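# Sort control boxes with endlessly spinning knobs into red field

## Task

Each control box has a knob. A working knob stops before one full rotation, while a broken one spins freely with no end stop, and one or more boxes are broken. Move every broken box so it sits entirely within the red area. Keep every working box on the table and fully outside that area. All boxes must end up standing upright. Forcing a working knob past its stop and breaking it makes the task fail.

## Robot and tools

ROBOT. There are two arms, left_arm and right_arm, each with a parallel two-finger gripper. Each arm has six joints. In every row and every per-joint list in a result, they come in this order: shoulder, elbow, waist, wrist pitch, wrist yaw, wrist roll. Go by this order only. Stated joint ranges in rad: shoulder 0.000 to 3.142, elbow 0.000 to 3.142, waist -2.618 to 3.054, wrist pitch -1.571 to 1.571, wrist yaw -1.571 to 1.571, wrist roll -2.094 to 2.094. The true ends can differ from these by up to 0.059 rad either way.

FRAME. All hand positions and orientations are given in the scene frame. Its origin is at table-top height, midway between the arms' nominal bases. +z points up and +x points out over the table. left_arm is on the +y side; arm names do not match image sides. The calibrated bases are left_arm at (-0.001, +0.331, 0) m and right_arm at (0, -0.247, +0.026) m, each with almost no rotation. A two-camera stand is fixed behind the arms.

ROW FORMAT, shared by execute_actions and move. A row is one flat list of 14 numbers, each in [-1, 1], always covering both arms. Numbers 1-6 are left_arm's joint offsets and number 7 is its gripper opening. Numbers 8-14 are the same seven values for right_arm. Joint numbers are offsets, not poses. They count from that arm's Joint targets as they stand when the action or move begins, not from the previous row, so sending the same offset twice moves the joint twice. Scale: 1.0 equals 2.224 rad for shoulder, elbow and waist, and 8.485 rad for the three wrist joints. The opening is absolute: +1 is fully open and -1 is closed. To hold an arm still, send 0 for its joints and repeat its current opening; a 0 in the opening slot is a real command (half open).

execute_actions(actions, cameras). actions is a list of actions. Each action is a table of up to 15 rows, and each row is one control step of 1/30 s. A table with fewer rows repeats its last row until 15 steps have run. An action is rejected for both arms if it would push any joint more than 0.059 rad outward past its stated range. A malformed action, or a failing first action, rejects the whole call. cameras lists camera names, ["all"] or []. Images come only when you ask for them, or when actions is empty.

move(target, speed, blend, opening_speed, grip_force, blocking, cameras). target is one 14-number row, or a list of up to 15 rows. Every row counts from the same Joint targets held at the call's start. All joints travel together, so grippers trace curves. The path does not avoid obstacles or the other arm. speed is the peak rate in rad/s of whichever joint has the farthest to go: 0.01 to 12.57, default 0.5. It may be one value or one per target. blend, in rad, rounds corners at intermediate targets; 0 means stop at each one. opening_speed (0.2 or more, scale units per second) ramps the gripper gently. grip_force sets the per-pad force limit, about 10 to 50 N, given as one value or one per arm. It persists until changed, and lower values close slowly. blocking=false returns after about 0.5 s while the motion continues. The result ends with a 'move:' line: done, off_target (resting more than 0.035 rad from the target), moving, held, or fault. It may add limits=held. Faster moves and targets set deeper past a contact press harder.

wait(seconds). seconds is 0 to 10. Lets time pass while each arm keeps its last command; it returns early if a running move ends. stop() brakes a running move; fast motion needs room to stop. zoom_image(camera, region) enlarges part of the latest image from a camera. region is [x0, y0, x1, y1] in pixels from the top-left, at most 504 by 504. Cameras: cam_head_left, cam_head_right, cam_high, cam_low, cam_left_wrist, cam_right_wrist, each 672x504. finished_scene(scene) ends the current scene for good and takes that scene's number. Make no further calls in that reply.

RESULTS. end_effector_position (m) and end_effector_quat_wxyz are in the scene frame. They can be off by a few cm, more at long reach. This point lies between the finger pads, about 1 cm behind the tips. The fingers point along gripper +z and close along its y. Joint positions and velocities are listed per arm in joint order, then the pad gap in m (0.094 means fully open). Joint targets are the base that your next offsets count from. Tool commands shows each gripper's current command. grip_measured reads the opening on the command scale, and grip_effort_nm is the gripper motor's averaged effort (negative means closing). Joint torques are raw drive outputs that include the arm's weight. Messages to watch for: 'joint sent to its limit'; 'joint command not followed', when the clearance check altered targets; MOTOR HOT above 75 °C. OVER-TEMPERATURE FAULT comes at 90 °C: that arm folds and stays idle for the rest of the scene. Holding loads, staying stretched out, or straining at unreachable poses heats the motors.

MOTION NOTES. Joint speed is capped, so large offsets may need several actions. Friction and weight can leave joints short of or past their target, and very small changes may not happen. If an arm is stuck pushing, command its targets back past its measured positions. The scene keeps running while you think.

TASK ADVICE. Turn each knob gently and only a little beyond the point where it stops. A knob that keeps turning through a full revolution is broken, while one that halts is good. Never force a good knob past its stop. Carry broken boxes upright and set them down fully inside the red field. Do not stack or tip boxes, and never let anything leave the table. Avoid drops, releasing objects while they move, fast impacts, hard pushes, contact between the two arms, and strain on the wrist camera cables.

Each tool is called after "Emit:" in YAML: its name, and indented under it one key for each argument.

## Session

Emit:
execute_actions:
  actions: []

Emit:
zoom_image:
  camera: "cam_high"
  region: [120, 200, 320, 400]

Emit:
zoom_image:
  camera: "cam_high"
  region: [340, 200, 540, 400]

Scene clock: 0.00 s.
left_arm: end_effector_position=(+0.3980, +0.3025, +0.0937) grip_measured=+1.000 grip_effort_nm=n/a end_effector_quat_wxyz=(+0.575, +0.014, +0.816, +0.056) | right_arm: end_effector_position=(+0.3818, -0.2533, +0.1067) grip_measured=+1.000 grip_effort_nm=n/a end_effector_quat_wxyz=(+0.569, +0.060, +0.819, -0.043)
Joint names: [shoulder, elbow, waist, wrist pitch, wrist yaw, wrist roll]
Joint positions: left_arm=[1.557 0.398 -0.174 0.808 -0.242 0.027 0.094] | right_arm=[1.541 0.32 0.042 0.855 0.216 0.079 0.094]
Joint velocities: within noise
Joint torques (N m): no reading
Heat: left arm: 29 °C; right arm: 29 °C.
Joint targets: left_arm=[1.553 0.404 -0.174 0.803 -0.242 0.027] | right_arm=[1.537 0.325 0.042 0.851 0.215 0.080]
Tool commands: left_gripper/opening=+1.0 right_gripper/opening=+1.0
camera_calibration:
cam_left_wrist: T_world_to_cam=[[0.063329, -0.992245, -0.106954, 0.287569], [-0.693361, 0.0333362, -0.719819, 0.371583], [0.717802, 0.119743, -0.685873, -0.165264], [0, 0, 0, 1]] pos_world=[0.358057, 0.292741, 0.184879]
cam_right_wrist: T_world_to_cam=[[-0.160176, -0.987084, -0.00288704, -0.18816], [-0.712419, 0.117629, -0.691825, 0.410984], [0.68323, -0.108757, -0.722059, -0.123433], [0, 0, 0, 1]] pos_world=[0.346987, -0.247497, 0.19466]

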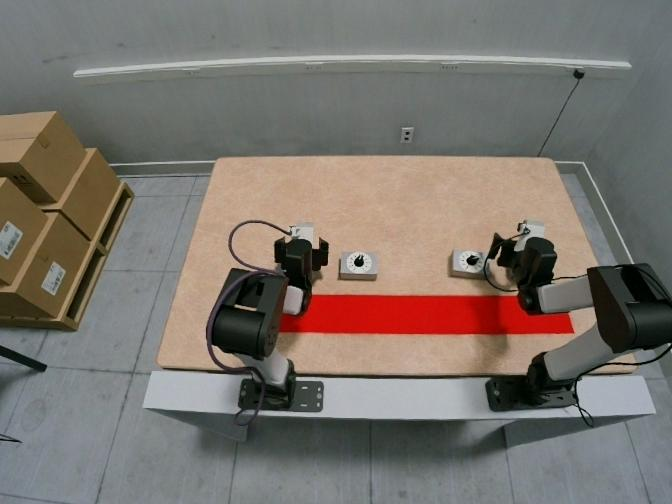

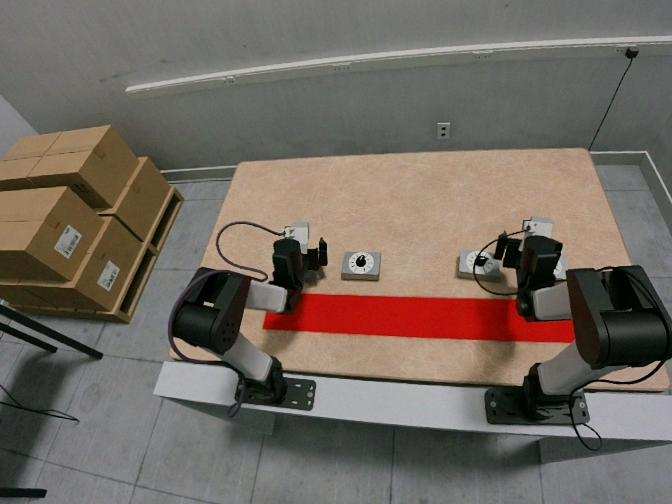

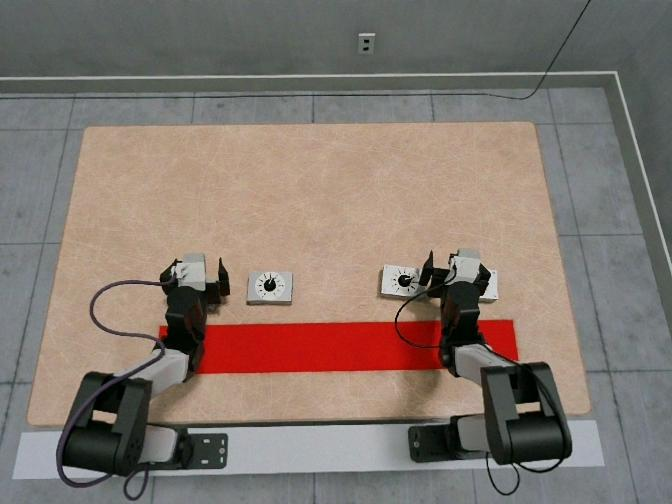

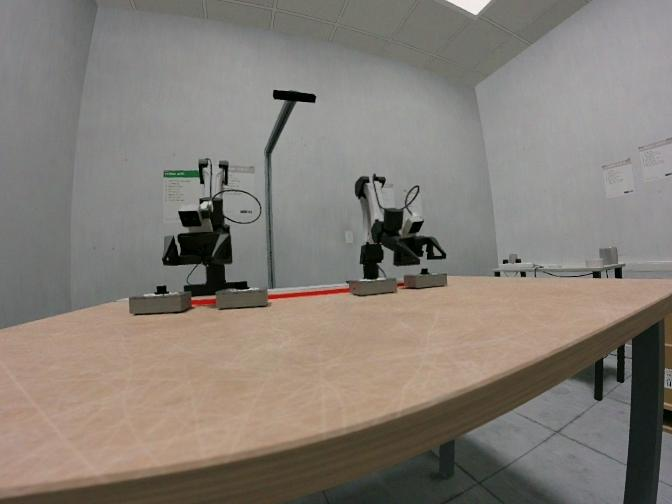

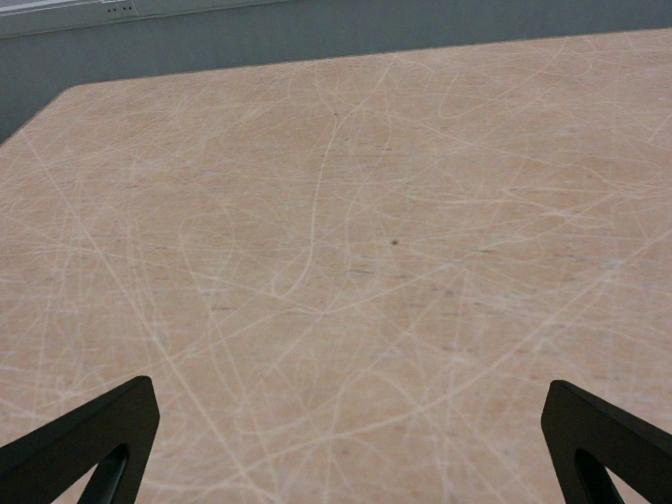

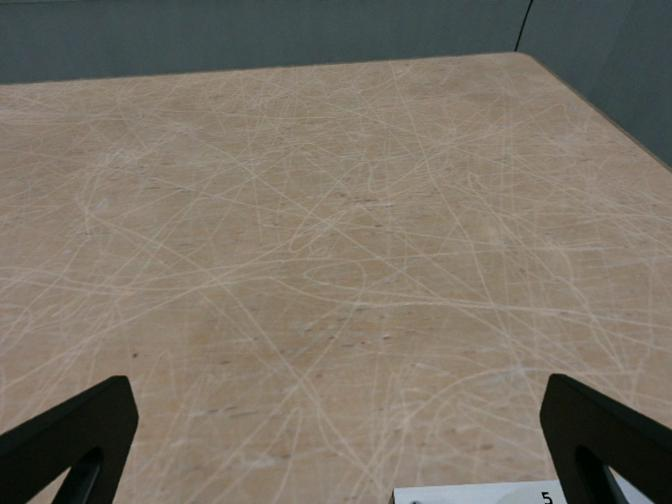

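Scaled by 2.520 from the camera's 672x504 image, which has a finer 960x720 frame.

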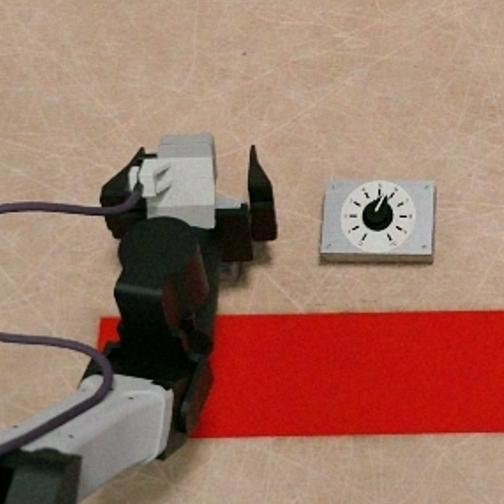

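Scaled by 2.520 from the camera's 672x504 image, which has a finer 960x720 frame.

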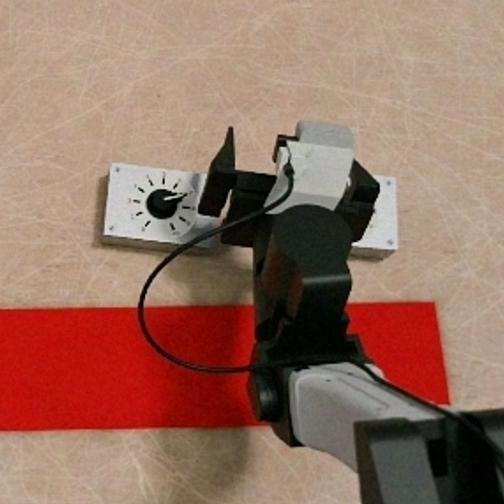

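Emit:
move:
  target:
    - [0,0.2248,0,-0.0825,0.0143,0,1,0,0.2248,0,-0.0825,-0.0127,-0.05,1]
    - [0.2491,0.6492,-0.141,-0.2492,0.0285,-0.0237,1,0.1866,0.5366,0.0799,-0.2343,-0.0253,-0.207,1]
  blend: 0.1
  speed: 1.5
  cameras: ["cam_left_wrist","cam_right_wrist","cam_high"]

Emit:
zoom_image:
  camera: "cam_high"
  region: [160, 240, 320, 340]

Emit:
zoom_image:
  camera: "cam_high"
  region: [380, 240, 540, 340]

Scene clock: 46.00 s.
left_arm: end_effector_position=(+0.3564, +0.1417, +0.0879) grip_measured=+1.000 grip_effort_nm=-0.04 end_effector_quat_wxyz=(+0.003, +0.164, +0.986, +0.002) | right_arm: end_effector_position=(+0.3514, -0.1588, +0.0865) grip_measured=+1.000 grip_effort_nm=-0.03 end_effector_quat_wxyz=(+0.004, +0.820, -0.572, +0.007)
Joint names: [shoulder, elbow, waist, wrist pitch, wrist yaw, wrist roll]
Joint positions: left_arm=[2.091 1.824 -0.488 -1.3 -0.006 -0.16 0.094] | right_arm=[1.938 1.492 0.215 -1.122 0.017 -1.668 0.094]
Joint torques (N m): left_arm=[-10.02 7.84 -0.05 0.17 0.03 -0.19] | right_arm=[-7.79 9.05 0.27 0.27 -0.13 -0.1]
Heat: left arm: 31 °C; right arm: 33 °C.
Joint targets: left_arm=[2.107 1.848 -0.488 -1.311 0.000 -0.174] | right_arm=[1.952 1.518 0.220 -1.137 0.001 -1.677]
move: done
camera_calibration:
cam_left_wrist: T_world_to_cam=[[-0.316509, -0.94826, -0.0250004, 0.252067], [-0.87057, 0.279908, 0.404673, 0.273345], [-0.376737, 0.149847, -0.91412, 0.285747], [0, 0, 0, 1]] pos_world=[0.425399, 0.119695, 0.156894]
cam_right_wrist: T_world_to_cam=[[0.941717, 0.336191, 0.0120229, -0.278202], [0.295144, -0.842833, 0.450025, -0.2411], [0.161428, -0.420248, -0.892935, 0.0417481], [0, 0, 0, 1]] pos_world=[0.326408, -0.0921333, 0.149124]
Images, in order (width x height): cam_high 672x504, cam_left_wrist 672x504, cam_right_wrist 672x504.

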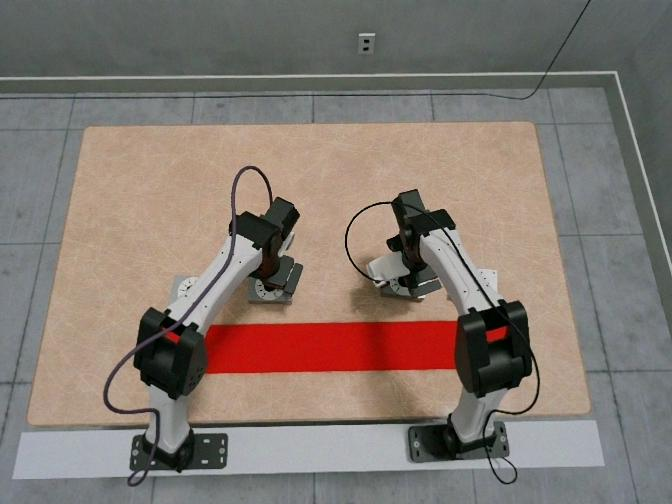

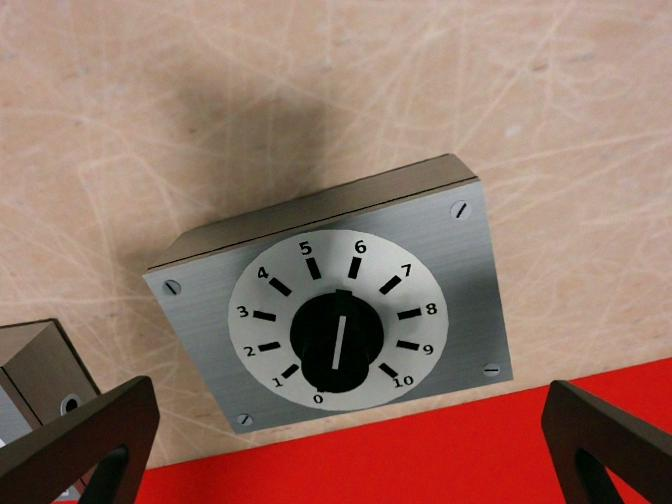

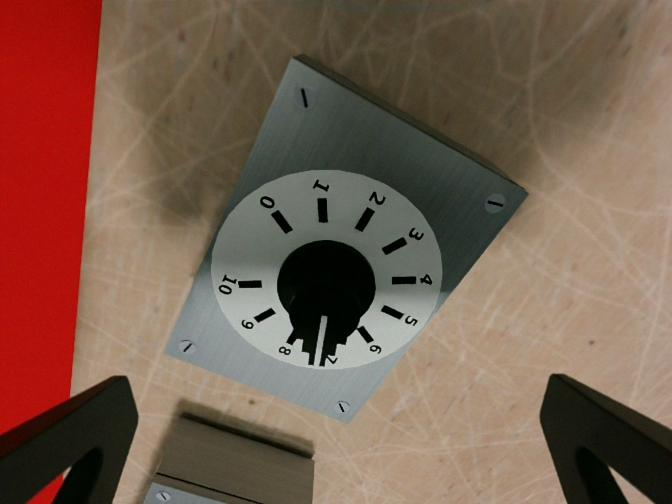

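Scaled by 3.150 from the camera's 672x504 image, which has a finer 960x720 frame.

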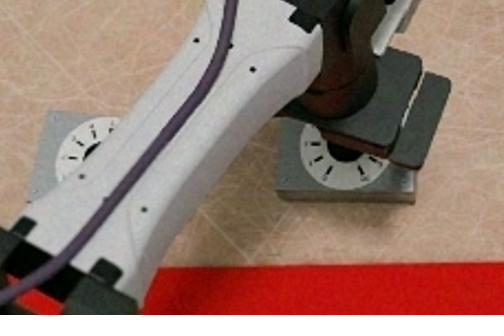

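Scaled by 3.150 from the camera's 672x504 image, which has a finer 960x720 frame.

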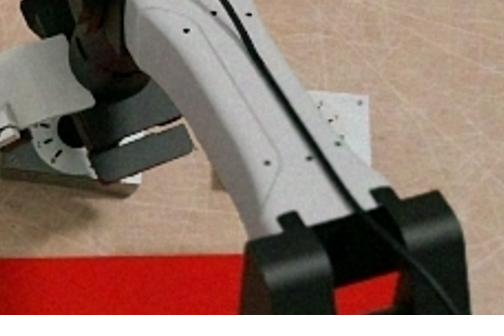

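Emit:
move:
  target:
    - [-0.0097,-0.0675,0.0027,0.0151,0,0.0158,1,0.0126,-0.0307,-0.0035,0.0114,0,0.0132,1]
    - [-0.0097,-0.0675,0.0027,0.0151,0,0.0158,-0.45,0.0126,-0.0307,-0.0035,0.0114,0,0.0132,-0.45]
  speed: 0.5
  cameras: ["cam_left_wrist","cam_right_wrist"]

Scene clock: 74.00 s.
left_arm: end_effector_position=(+0.3519, +0.1444, +0.0588) grip_measured=-0.449 grip_effort_nm=-1.02 end_effector_quat_wxyz=(-0.002, +0.216, +0.976, +0.005) | right_arm: end_effector_position=(+0.3570, -0.1573, +0.0685) grip_measured=-0.447 grip_effort_nm=-0.15 end_effector_quat_wxyz=(+0.001, +0.791, -0.611, +0.010)
Joint names: [shoulder, elbow, waist, wrist pitch, wrist yaw, wrist roll]
Joint positions: left_arm=[2.089 1.705 -0.488 -1.193 -0.008 -0.055 0.026] | right_arm=[1.969 1.462 0.215 -1.054 0.016 -1.572 0.026]
Joint torques (N m): left_arm=[-11.64 5.29 0.4 0.37 0.04 0.11] | right_arm=[-8.28 5.42 -0.47 0.56 -0.11 0.04]
Heat: left arm: 36 °C; right arm: 34 °C.
Joint targets: left_arm=[2.085 1.697 -0.482 -1.183 0.000 -0.040] | right_arm=[1.980 1.450 0.212 -1.040 0.000 -1.565]
move: done
camera_calibration:
cam_left_wrist: T_world_to_cam=[[-0.414242, -0.909748, -0.0276077, 0.28145], [-0.833187, 0.366823, 0.413812, 0.254066], [-0.366338, 0.194421, -0.909944, 0.246771], [0, 0, 0, 1]] pos_world=[0.418674, 0.114874, 0.127182]
cam_right_wrist: T_world_to_cam=[[0.969681, 0.243508, 0.0205688, -0.308863], [0.20861, -0.868668, 0.44933, -0.206528], [0.127283, -0.431416, -0.893129, 0.0357876], [0, 0, 0, 1]] pos_world=[0.338027, -0.0887539, 0.131115]
Images, in order (width x height): cam_left_wrist 672x504, cam_right_wrist 672x504.

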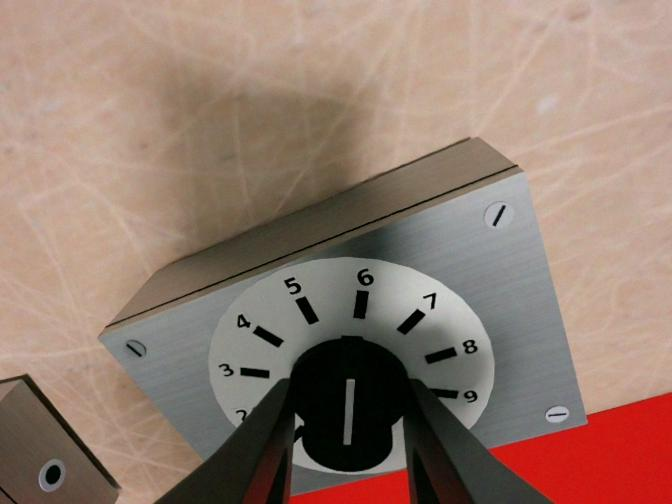

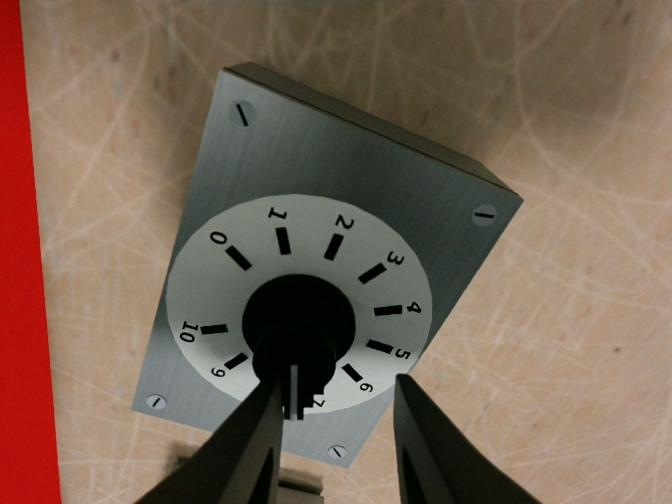

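Emit:
move:
  target:
    - [-0.0166,-0.0171,0,0.0015,0,0,-0.2,-0.0247,-0.0319,0,0.005,0,0,-0.2]
    - [-0.0166,-0.0171,0,0.0015,0,0,-0.45,-0.0247,-0.0319,0,0.005,0,0,-0.45]
  speed: 0.3
  cameras: ["cam_left_wrist","cam_right_wrist"]

Scene clock: 115.60 s.
left_arm: end_effector_position=(+0.3472, +0.1460, +0.0560) grip_measured=-0.443 grip_effort_nm=-1.04 end_effector_quat_wxyz=(-0.004, +0.216, +0.976, +0.003) | right_arm: end_effector_position=(+0.3468, -0.1599, +0.0578) grip_measured=-0.447 grip_effort_nm=-0.15 end_effector_quat_wxyz=(+0.005, +0.791, -0.612, +0.007)
Joint names: [shoulder, elbow, waist, wrist pitch, wrist yaw, wrist roll]
Joint positions: left_arm=[2.075 1.674 -0.488 -1.179 -0.003 -0.055 0.026] | right_arm=[1.951 1.393 0.215 -1.011 0.016 -1.571 0.026]
Joint torques (N m): left_arm=[-13.55 4.79 0.4 0.34 0.01 0.1] | right_arm=[-11.3 5.23 -0.39 0.55 -0.14 0.03]
Heat: left arm: 38 °C; right arm: 39 °C.
Joint targets: left_arm=[2.048 1.660 -0.482 -1.170 0.000 -0.040] | right_arm=[1.925 1.379 0.212 -0.998 0.000 -1.565]
move: done
camera_calibration:
cam_left_wrist: T_world_to_cam=[[-0.415036, -0.909518, -0.0228659, 0.280763], [-0.830427, 0.368439, 0.417904, 0.249395], [-0.371666, 0.192434, -0.908204, 0.244197], [0, 0, 0, 1]] pos_world=[0.414391, 0.11648, 0.123978]
cam_right_wrist: T_world_to_cam=[[0.970021, 0.242771, 0.0110552, -0.297787], [0.21206, -0.86778, 0.449432, -0.20287], [0.118702, -0.433614, -0.893246, 0.0290587], [0, 0, 0, 1]] pos_world=[0.328431, -0.0911522, 0.120425]
Images, in order (width x height): cam_left_wrist 672x504, cam_right_wrist 672x504.

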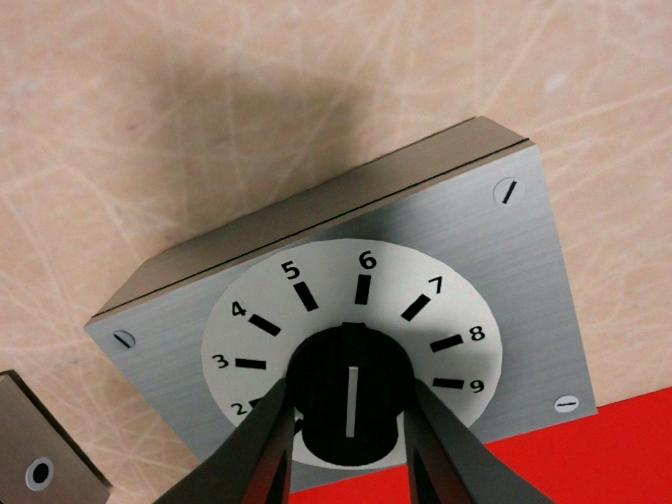

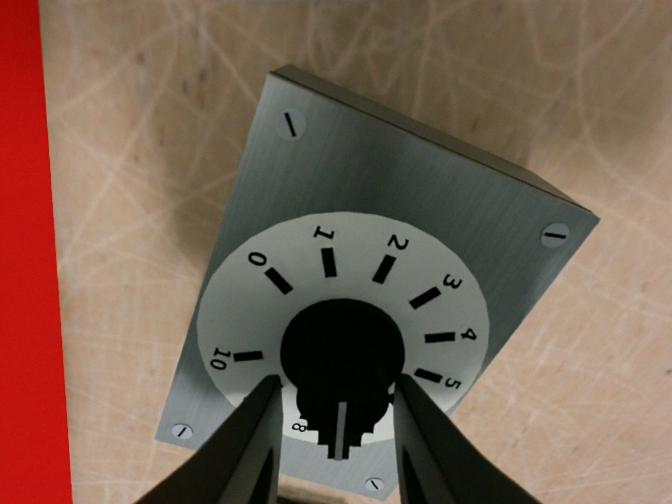

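Emit:
move:
  target:
    - [0,0,0,0,0,0,-0.65,0,0,0,0,0,0,-0.65]
    - [0,0,0,0,0,0.2463,-0.65,0,0,0,0,0,0.2157,-0.65]
  speed: 1.0
  grip_force: [10,10]
  cameras: ["cam_left_wrist","cam_right_wrist"]

Scene clock: 123.67 s.
left_arm: end_effector_position=(+0.3562, +0.1452, +0.0566) grip_measured=-0.407 grip_effort_nm=-0.34 end_effector_quat_wxyz=(+0.007, +0.950, +0.311, +0.011) | right_arm: end_effector_position=(+0.3425, -0.1547, +0.0579) grip_measured=-0.601 grip_effort_nm=-0.29 end_effector_quat_wxyz=(-0.007, +0.001, +1.000, +0.008)
Joint names: [shoulder, elbow, waist, wrist pitch, wrist yaw, wrist roll]
Joint positions: left_arm=[2.074 1.674 -0.481 -1.146 -0.006 2.027 0.028] | right_arm=[1.95 1.39 0.215 -1.02 -0.019 0.256 0.019]
Joint torques (N m): left_arm=[-13.35 4.77 -0.17 -0.02 0.08 0.18] | right_arm=[-11.19 5.52 -0.38 0.69 0.29 0.01]
Heat: left arm: 41 °C; right arm: 41 °C.
Joint targets: left_arm=[2.048 1.660 -0.481 -1.170 0.000 2.050] | right_arm=[1.925 1.379 0.212 -0.998 0.001 0.265]
grip_force (N): 10, 10
move: done
camera_calibration:
cam_left_wrist: T_world_to_cam=[[-0.59577, 0.802196, -0.0392511, 0.100582], [0.71721, 0.553377, 0.423537, -0.321554], [0.36148, 0.224179, -0.905028, -0.0176444], [0, 0, 0, 1]] pos_world=[0.296923, 0.10121, 0.124169]
cam_right_wrist: T_world_to_cam=[[-0.0114021, -0.999921, -0.00538172, -0.1501], [-0.894566, 0.00779564, 0.446867, 0.317064], [-0.44679, 0.00990953, -0.894584, 0.294252], [0, 0, 0, 1]] pos_world=[0.413392, -0.155475, 0.12074]
Images, in order (width x height): cam_left_wrist 672x504, cam_right_wrist 672x504.

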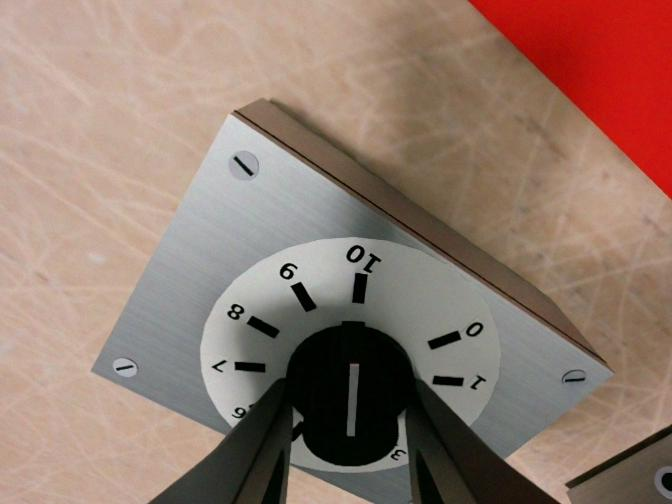

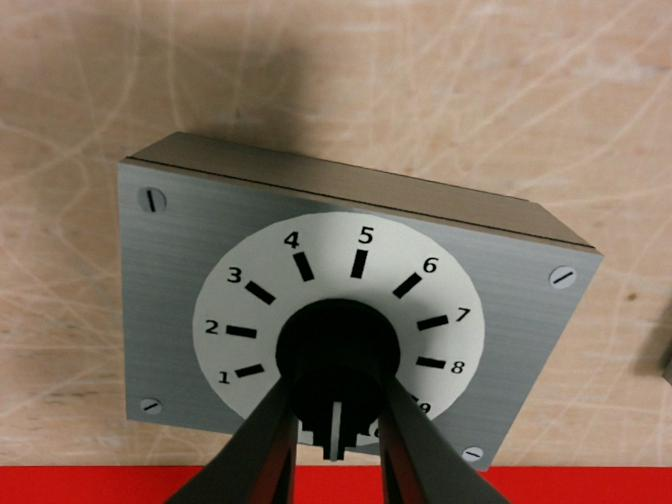

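Emit:
move:
  target:
    - [0,0,0,0,0,0,0.05,0,0,0,0,0,0,0.05]
    - [0,0,0,0,0,-0.3703,0.05,-0.0065,0.0278,0,-0.0122,0,-0.165,0.05]
    - [0,0,0,0,0,-0.3703,-0.3,-0.0065,0.0278,0,-0.0122,0,-0.165,1]
  speed: 2.5
  grip_force: [50,50]
  cameras: ["cam_left_wrist","cam_right_wrist"]

Emit:
move:
  target:
    - [0,0,0,0,0,0,-0.6,0,0,0,0,0,0,1]
    - [0,0,0,0,0,0.1234,-0.6,0.0147,-0.051,0,0.0173,0,0,1]
  speed: 0.8
  grip_force: [10,30]
  cameras: ["cam_left_wrist","cam_right_wrist"]

Scene clock: 188.27 s.
left_arm: end_effector_position=(+0.3523, +0.1455, +0.0562) grip_measured=-0.298 grip_effort_nm=-0.13 end_effector_quat_wxyz=(+0.003, -0.293, +0.956, -0.005) | right_arm: end_effector_position=(+0.3354, -0.1578, +0.0679) grip_measured=+0.997 grip_effort_nm=0.16 end_effector_quat_wxyz=(-0.015, -0.637, +0.771, +0.014)
Joint names: [shoulder, elbow, waist, wrist pitch, wrist yaw, wrist roll]
Joint positions: left_arm=[2.074 1.672 -0.481 -1.158 0.003 -1.077 0.033] | right_arm=[1.938 1.415 0.215 -1.087 -0.012 -1.127 0.094]
Joint torques (N m): left_arm=[-13.35 4.92 -0.17 0.14 -0.1 -0.21] | right_arm=[-11.21 8.77 -0.46 0.18 0.15 -0.09]
Heat: left arm: 51 °C; right arm: 44 °C.
Joint targets: left_arm=[2.048 1.659 -0.481 -1.170 0.000 -1.092] | right_arm=[1.911 1.441 0.212 -1.101 0.000 -1.135]
move: done
camera_calibration:
cam_left_wrist: T_world_to_cam=[[0.566053, -0.824325, -0.00849493, -0.0763136], [-0.750945, -0.51986, 0.407218, 0.355515], [-0.340096, -0.224127, -0.913292, 0.296194], [0, 0, 0, 1]] pos_world=[0.410905, 0.188296, 0.125091]
cam_right_wrist: T_world_to_cam=[[0.979825, -0.197509, -0.0305491, -0.357185], [-0.164218, -0.882758, 0.440194, -0.078677], [-0.11391, -0.426296, -0.897383, 0.119838], [0, 0, 0, 1]] pos_world=[0.350709, -0.0889136, 0.131262]
Images, in order (width x height): cam_left_wrist 672x504, cam_right_wrist 672x504.

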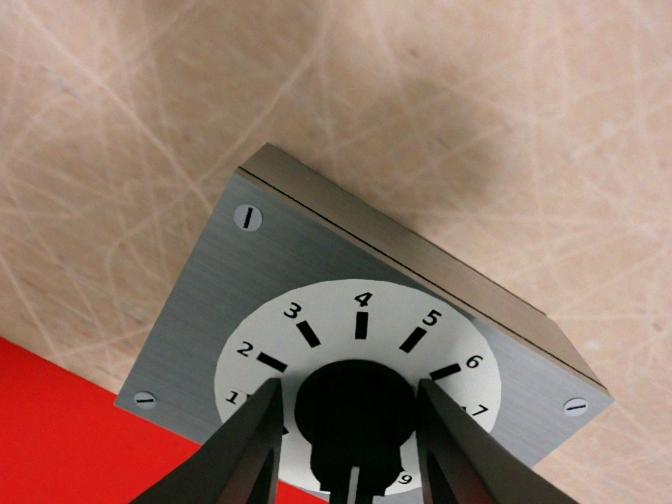

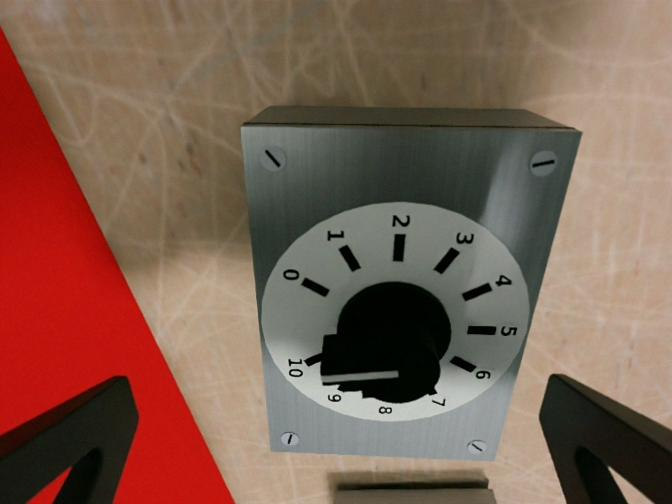

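Scene clock: 191.23 s.
left_arm: end_effector_position=(+0.3527, +0.1443, +0.0565) grip_measured=-0.379 grip_effort_nm=-0.33 end_effector_quat_wxyz=(+0.006, +0.208, +0.978, -0.006) | right_arm: end_effector_position=(+0.3404, -0.1564, +0.0501) grip_measured=+0.997 grip_effort_nm=0.16 end_effector_quat_wxyz=(+0.005, -0.637, +0.771, +0.004)
Joint names: [shoulder, elbow, waist, wrist pitch, wrist yaw, wrist roll]
Joint positions: left_arm=[2.073 1.672 -0.481 -1.154 0.008 -0.063 0.029] | right_arm=[1.938 1.341 0.215 -0.969 -0.012 -1.127 0.094]
Joint torques (N m): left_arm=[-13.34 4.96 -0.17 0.14 -0.1 0.14] | right_arm=[-8.36 5.18 -0.43 0.57 0.17 -0.11]
Heat: left arm: 51 °C; right arm: 44 °C.
Joint targets: left_arm=[2.048 1.659 -0.481 -1.170 0.000 -0.045] | right_arm=[1.944 1.328 0.212 -0.955 0.000 -1.135]
grip_force (N): 10, 30
move: done
camera_calibration:
cam_left_wrist: T_world_to_cam=[[-0.400535, -0.916225, -0.0101911, 0.276737], [-0.84305, 0.364144, 0.395811, 0.26072], [-0.358941, 0.167128, -0.918275, 0.246855], [0, 0, 0, 1]] pos_world=[0.419249, 0.117357, 0.126305]
cam_right_wrist: T_world_to_cam=[[0.980289, -0.197332, 0.00961776, -0.364663], [-0.182821, -0.887598, 0.422784, -0.0623791], [-0.0748923, -0.416209, -0.906179, 0.0937238], [0, 0, 0, 1]] pos_world=[0.35309, -0.0883186, 0.114811]
Images, in order (width x height): cam_left_wrist 672x504, cam_right_wrist 672x504.

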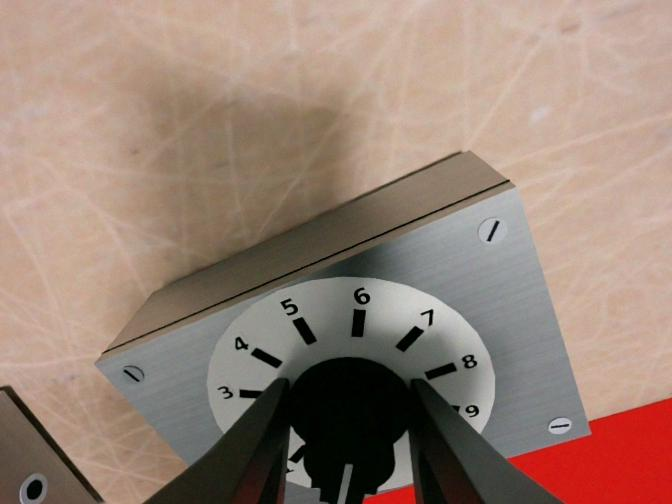

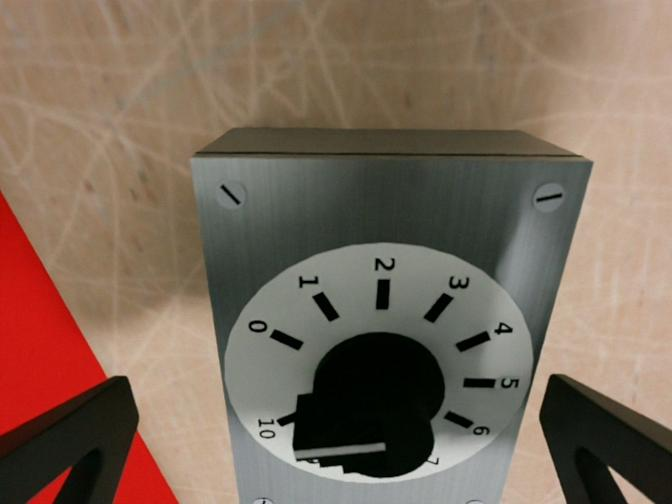

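Emit:
move:
  target:
    - [0,0,0,0,0,0,0.1,0,0.03,0,-0.008,0,0,1]
    - [-0.004,0.0371,-0.0027,-0.0122,0,0.1308,0.1,0.0011,0.0733,0,-0.0189,0,0,1]
    - [-0.004,0.0371,-0.0027,-0.0122,0,0.1308,1,0.0198,0.0286,0,-0.0023,0,0,1]
  speed: 1.0
  grip_force: [50,30]
  cameras: ["cam_left_wrist","cam_right_wrist"]

Scene clock: 229.50 s.
left_arm: end_effector_position=(+0.3402, +0.1497, +0.0687) grip_measured=+0.998 grip_effort_nm=0.05 end_effector_quat_wxyz=(-0.021, +0.693, +0.721, -0.010) | right_arm: end_effector_position=(+0.3508, -0.1538, +0.0491) grip_measured=+0.997 grip_effort_nm=0.17 end_effector_quat_wxyz=(+0.003, -0.637, +0.771, +0.005)
Joint names: [shoulder, elbow, waist, wrist pitch, wrist yaw, wrist roll]
Joint positions: left_arm=[2.073 1.719 -0.483 -1.264 0.008 1.046 0.094] | right_arm=[1.982 1.4 0.215 -0.988 -0.012 -1.128 0.094]
Joint torques (N m): left_arm=[-13.98 7.6 -0.43 0.04 -0.05 0.14] | right_arm=[-8.68 5.64 -0.44 0.6 0.18 -0.11]
Heat: left arm: 51 °C; right arm: 41 °C.
Joint targets: left_arm=[2.039 1.742 -0.487 -1.274 0.000 1.065] | right_arm=[1.987 1.391 0.212 -0.974 0.001 -1.135]
grip_force (N): 50, 30
move: done
camera_calibration:
cam_left_wrist: T_world_to_cam=[[-0.998589, -0.0471205, 0.0244726, 0.347696], [-0.0323222, 0.905135, 0.423894, -0.115376], [-0.0421251, 0.422505, -0.905381, 0.10567], [0, 0, 0, 1]] pos_world=[0.347928, 0.0761683, 0.13607]
cam_right_wrist: T_world_to_cam=[[0.980399, -0.19695, 0.00534134, -0.374033], [-0.180498, -0.886979, 0.425075, -0.0585912], [-0.0789806, -0.417707, -0.905142, 0.0958003], [0, 0, 0, 1]] pos_world=[0.363692, -0.0856183, 0.113616]
Images, in order (width x height): cam_left_wrist 672x504, cam_right_wrist 672x504.

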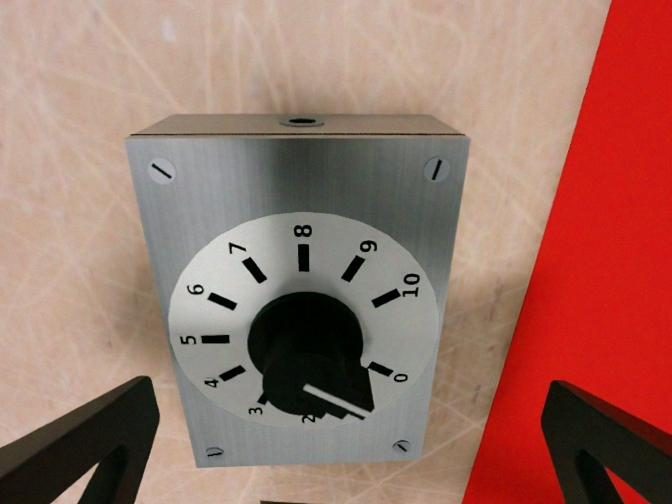

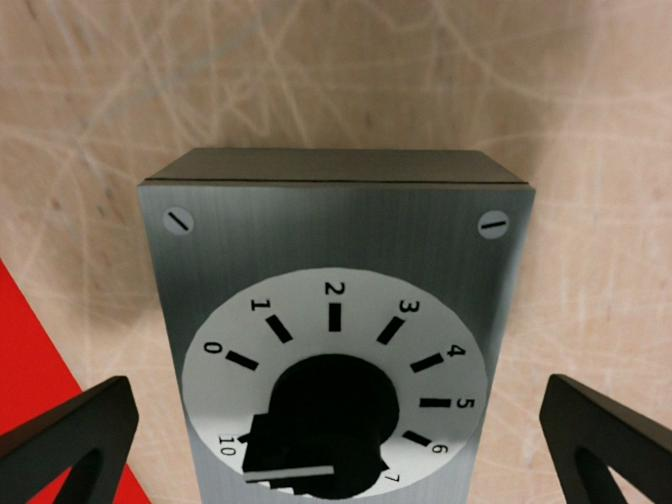

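Emit:
move:
  target:
    - [0,0,0,0,0,0,1,0,0,0,0,0,0,0.35]
    - [0.0215,-0.0475,0,0.0181,0,0,1,-0.0108,0.0062,0,-0.0045,0,0,0.35]
    - [0.0215,-0.0475,0,0.0181,0,0,1,-0.1302,-0.1475,0.0346,0.0044,0,0,0.35]
    - [0.0215,-0.0475,0,0.0181,0,0,1,-0.2385,-0.2565,0.0755,0.0046,0,0,0.35]
  speed: 0.5
  blend: [0,0.02,0.05,0]
  cameras: ["cam_left_wrist","cam_right_wrist","cam_high"]

Scene clock: 248.67 s.
left_arm: end_effector_position=(+0.3503, +0.1444, +0.0497) grip_measured=+0.998 grip_effort_nm=0.05 end_effector_quat_wxyz=(+0.006, +0.693, +0.721, -0.002) | right_arm: end_effector_position=(+0.2013, -0.1570, +0.0543) grip_measured=+0.464 grip_effort_nm=-0.65 end_effector_quat_wxyz=(+0.010, +0.696, -0.717, -0.009)
Joint names: [shoulder, elbow, waist, wrist pitch, wrist yaw, wrist roll]
Joint positions: left_arm=[2.073 1.644 -0.483 -1.131 0.008 1.046 0.094] | right_arm=[1.478 0.828 0.374 -0.946 -0.009 -1.128 0.069]
Joint torques (N m): left_arm=[-9.92 5.23 -0.42 0.37 -0.05 0.13] | right_arm=[-6.42 5.52 0.47 0.51 0.15 -0.09]
Heat: left arm: 52 °C; right arm: 41 °C.
Joint targets: left_arm=[2.087 1.636 -0.487 -1.120 0.000 1.065] | right_arm=[1.457 0.821 0.380 -0.935 0.001 -1.135]
grip_force (N): 50, 30
move: done
camera_calibration:
cam_left_wrist: T_world_to_cam=[[-0.998582, -0.0471148, -0.0247955, 0.36046], [-0.0530915, 0.916094, 0.397433, -0.0951391], [0.00399006, 0.398185, -0.917296, 0.0790942], [0, 0, 0, 1]] pos_world=[0.354582, 0.0726453, 0.119302]
cam_right_wrist: T_world_to_cam=[[0.999117, -0.0388474, -0.0159748, -0.205973], [-0.027981, -0.899201, 0.436641, -0.12381], [-0.0313269, -0.435808, -0.899494, 0.0746807], [0, 0, 0, 1]] pos_world=[0.204666, -0.086785, 0.117945]
Images, in order (width x height): cam_high 672x504, cam_left_wrist 672x504, cam_right_wrist 672x504.

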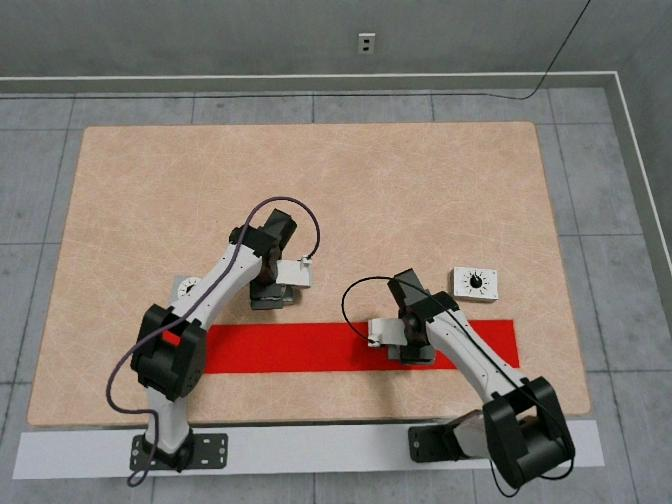

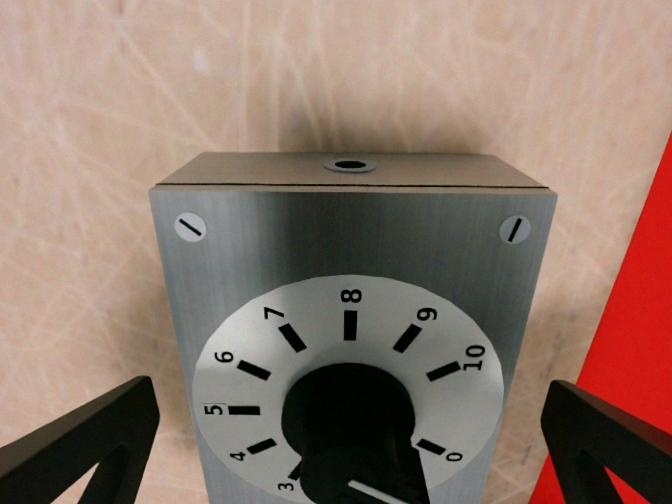

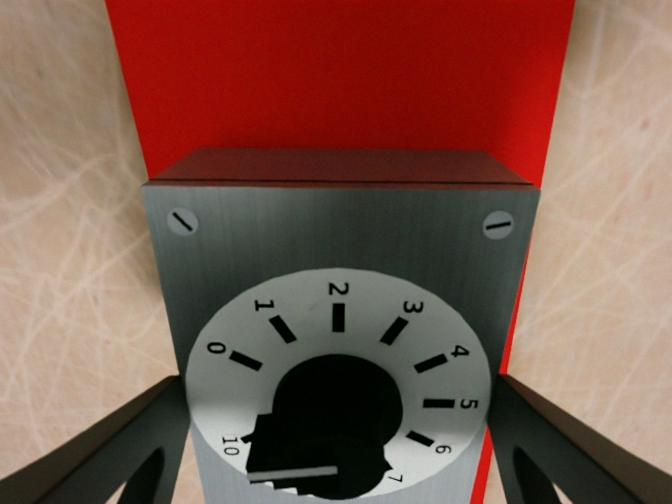

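Emit:
move:
  target:
    - [0,0,0,0,0,0,0.35,0.0112,-0.0171,0,0.0074,0,0,0.35]
    - [0,0,0,0,0,0,0.35,0.0112,-0.0171,0,0.0074,0,0,1]
    - [-0.004,0.0155,0,-0.0051,0,0,0.35,-0.0275,0.0719,0,-0.026,0,0,1]
    - [-0.1033,-0.125,-0.0432,0.0057,0,-0.0112,0.35,0.08,0.18,-0.13,-0.026,0,0.065,1]
    - [-0.1898,-0.2294,-0.1012,0.0104,0,-0.0243,0.35,0.2102,0.3053,-0.2768,-0.0249,0,0.1338,1]
  speed: 0.7
  blend: [0,0,0.03,0.05,0]
  grip_force: [30,30]
  cameras: ["cam_left_wrist","cam_right_wrist","cam_high"]

Scene clock: 284.77 s.
left_arm: end_effector_position=(+0.2169, +0.1458, +0.0482) grip_measured=+0.495 grip_effort_nm=-0.70 end_effector_quat_wxyz=(-0.012, +0.710, +0.704, +0.003) | right_arm: end_effector_position=(+0.3456, -0.3146, +0.0900) grip_measured=+0.997 grip_effort_nm=0.15 end_effector_quat_wxyz=(-0.007, +0.094, +0.995, +0.005)
Joint names: [shoulder, elbow, waist, wrist pitch, wrist yaw, wrist roll]
Joint positions: left_arm=[1.693 1.133 -0.708 -1.034 -0.009 0.87 0.07] | right_arm=[1.913 1.472 -0.236 -1.144 -0.008 -0.008 0.094]
Joint torques (N m): left_arm=[-9.94 5.12 -0.42 0.23 0.09 -0.17] | right_arm=[-7.75 9.24 -0.14 0.4 0.17 0.05]
Heat: left arm: 48 °C; right arm: 39 °C.
Joint targets: left_arm=[1.665 1.126 -0.713 -1.032 0.000 0.859] | right_arm=[1.925 1.500 -0.236 -1.147 0.001 0.001]
grip_force (N): 30, 30
move: done
camera_calibration:
cam_left_wrist: T_world_to_cam=[[-0.999972, 0.00225318, -0.00707318, 0.219529], [-0.000999424, 0.903286, 0.429038, -0.113952], [0.00735581, 0.429033, -0.903259, 0.0717645], [0, 0, 0, 1]] pos_world=[0.218881, 0.0716476, 0.115265]
cam_right_wrist: T_world_to_cam=[[-0.196987, -0.980403, 0.00227283, -0.240108], [-0.876549, 0.177158, 0.447523, 0.353779], [-0.439156, 0.0861641, -0.894269, 0.347224], [0, 0, 0, 1]] pos_world=[0.415292, -0.327995, 0.152733]
Images, in order (width x height): cam_high 672x504, cam_left_wrist 672x504, cam_right_wrist 672x504.

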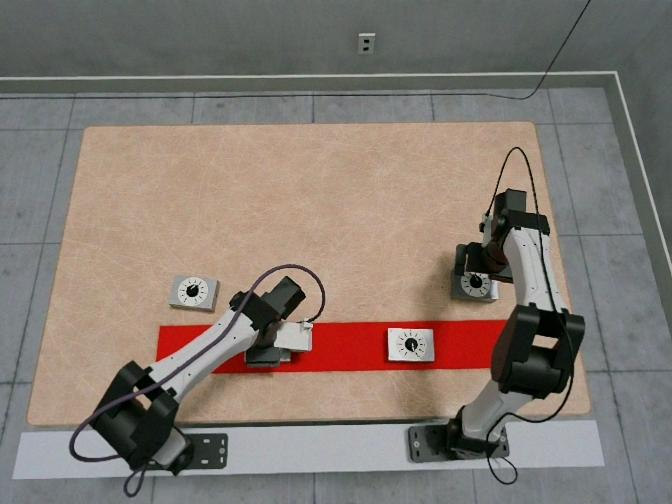

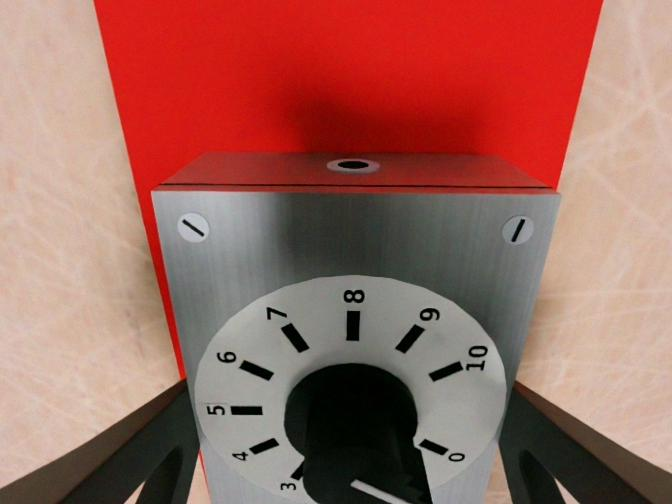

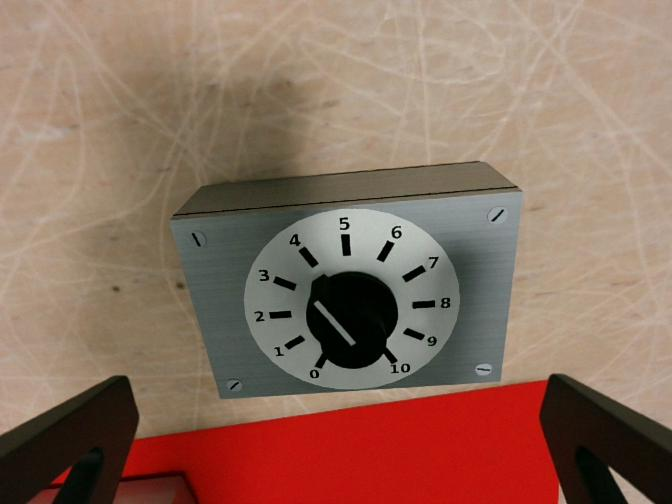

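Emit:
move:
  target:
    - [0.0077,-0.0173,0,0.0066,0,0,0.35,-0.0013,-0.065,-0.0038,0.0168,0,-0.0743,1]
    - [0.0077,-0.0173,0,0.0066,0,0,1,-0.0013,-0.065,-0.0038,0.0168,0,-0.0743,-0.45]
    - [-0.0179,0.0773,0,-0.0249,0,0,1,-0.0013,-0.065,-0.0038,0.0168,0,-0.0743,-0.45]
    - [0.0833,0.1698,0.3091,-0.0227,0,-0.1012,1,-0.0013,-0.065,-0.0038,0.0168,0,-0.0743,-0.45]
  speed: [0.5,0.7,0.7,1.0]
  blend: [0,0,0.03,0]
  grip_force: [30,50]
  cameras: ["cam_left_wrist","cam_right_wrist"]

Scene clock: 318.23 s.
left_arm: end_effector_position=(+0.3370, +0.3237, +0.0908) grip_measured=+0.999 grip_effort_nm=0.03 end_effector_quat_wxyz=(-0.005, +0.018, +1.000, +0.001) | right_arm: end_effector_position=(+0.3444, -0.3148, +0.0647) grip_measured=-0.447 grip_effort_nm=-0.16 end_effector_quat_wxyz=(+0.005, -0.211, +0.977, +0.002)
Joint names: [shoulder, elbow, waist, wrist pitch, wrist yaw, wrist roll]
Joint positions: left_arm=[1.837 1.481 -0.021 -1.223 -0.001 0.014 0.094] | right_arm=[1.913 1.368 -0.237 -1.019 -0.008 -0.623 0.026]
Joint torques (N m): left_arm=[-8.06 7.73 -0.43 0.24 -0.01 -0.19] | right_arm=[-7.95 5.27 -0.76 0.63 0.16 -0.13]
Heat: left arm: 46 °C; right arm: 41 °C.
Joint targets: left_arm=[1.850 1.504 -0.025 -1.224 0.000 0.000] | right_arm=[1.922 1.355 -0.244 -1.004 0.001 -0.630]
grip_force (N): 30, 50
move: done
camera_calibration:
cam_left_wrist: T_world_to_cam=[[-0.0286622, -0.999375, -0.0206724, 0.337656], [-0.908559, 0.0174238, 0.417392, 0.300855], [-0.416772, 0.0307455, -0.908491, 0.305422], [0, 0, 0, 1]] pos_world=[0.410314, 0.322813, 0.158879]
cam_right_wrist: T_world_to_cam=[[0.403897, -0.914769, 0.0080851, -0.427145], [-0.829423, -0.362458, 0.425067, 0.179406], [-0.385907, -0.178389, -0.905126, 0.223305], [0, 0, 0, 1]] pos_world=[0.407501, -0.285877, 0.129314]
Images, in order (width x height): cam_left_wrist 672x504, cam_right_wrist 672x504.

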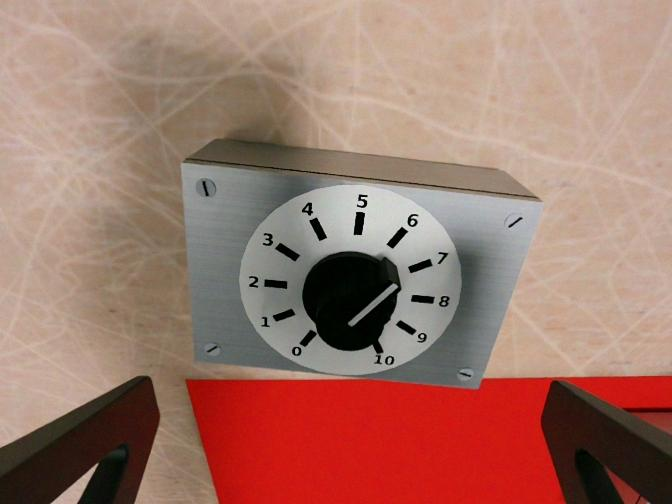

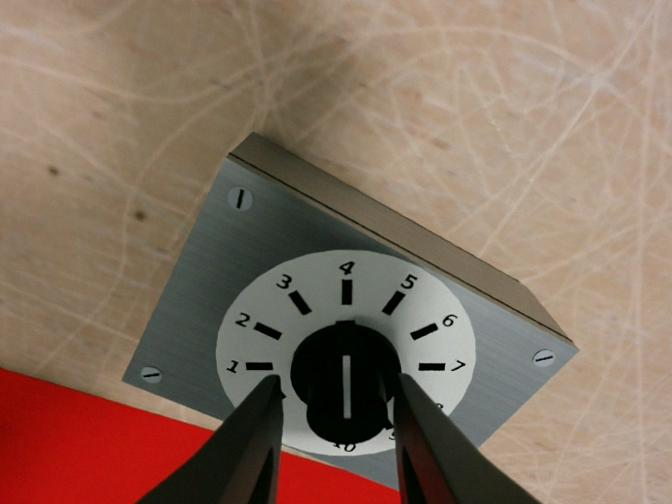

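Emit:
move:
  target:
    - [0,0,0,0,0,-0.2427,1,0,0,0,0,0,0,-0.65]
    - [0.0085,-0.0336,0,0.0109,0,-0.2427,1,0,0,0,0,0,-0.1685,-0.65]
    - [0.0085,-0.0336,0,0.0109,0,-0.2427,-0.45,0,0,0,0,0,-0.1685,-0.65]
  speed: [2.0,0.8,0.8]
  grip_force: [50,10]
  cameras: ["cam_left_wrist","cam_right_wrist"]

Scene clock: 337.90 s.
left_arm: end_effector_position=(+0.3453, +0.3235, +0.0750) grip_measured=-0.448 grip_effort_nm=-0.13 end_effector_quat_wxyz=(-0.005, +0.847, -0.532, +0.006) | right_arm: end_effector_position=(+0.3416, -0.3148, +0.0647) grip_measured=-0.607 grip_effort_nm=-0.28 end_effector_quat_wxyz=(-0.001, +0.799, -0.601, -0.003)
Joint names: [shoulder, elbow, waist, wrist pitch, wrist yaw, wrist roll]
Joint positions: left_arm=[1.855 1.439 -0.021 -1.14 -0.001 -2.042 0.026] | right_arm=[1.913 1.368 -0.237 -1.03 -0.005 -2.05 0.018]
Joint torques (N m): left_arm=[-7.98 5.04 -0.43 0.29 -0.06 -0.23] | right_arm=[-7.9 5.23 -0.83 0.64 0.08 -0.14]
Heat: left arm: 44 °C; right arm: 42 °C.
Joint targets: left_arm=[1.869 1.429 -0.025 -1.132 0.000 -2.060] | right_arm=[1.922 1.355 -0.244 -1.004 0.000 -2.059]
grip_force (N): 50, 10
move: done
camera_calibration:
cam_left_wrist: T_world_to_cam=[[0.897624, 0.440734, -0.00502957, -0.449552], [0.402924, -0.815886, 0.414708, 0.131987], [0.178672, -0.374279, -0.90994, 0.220102], [0, 0, 0, 1]] pos_world=[0.311021, 0.388198, 0.143282]
cam_right_wrist: T_world_to_cam=[[0.963069, 0.269094, 0.00931329, -0.244465], [0.239187, -0.870893, 0.429342, -0.348213], [0.123644, -0.411258, -0.903094, -0.0253179], [0, 0, 0, 1]] pos_world=[0.321855, -0.247885, 0.128915]
Images, in order (width x height): cam_left_wrist 672x504, cam_right_wrist 672x504.

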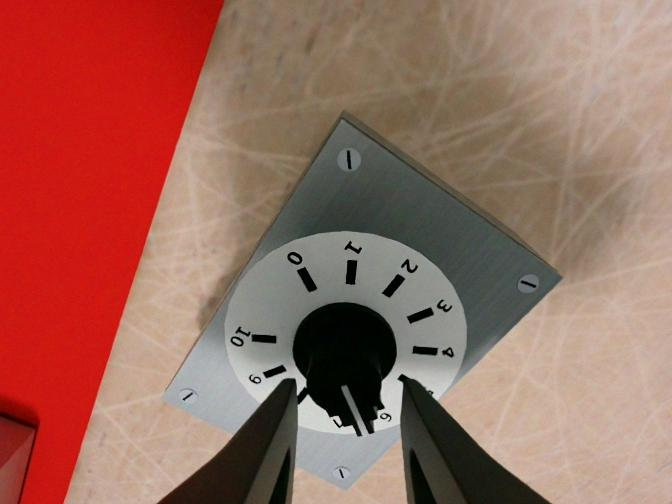

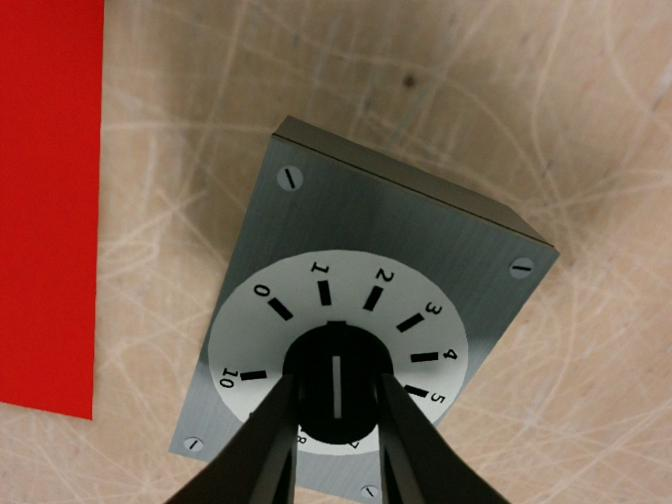

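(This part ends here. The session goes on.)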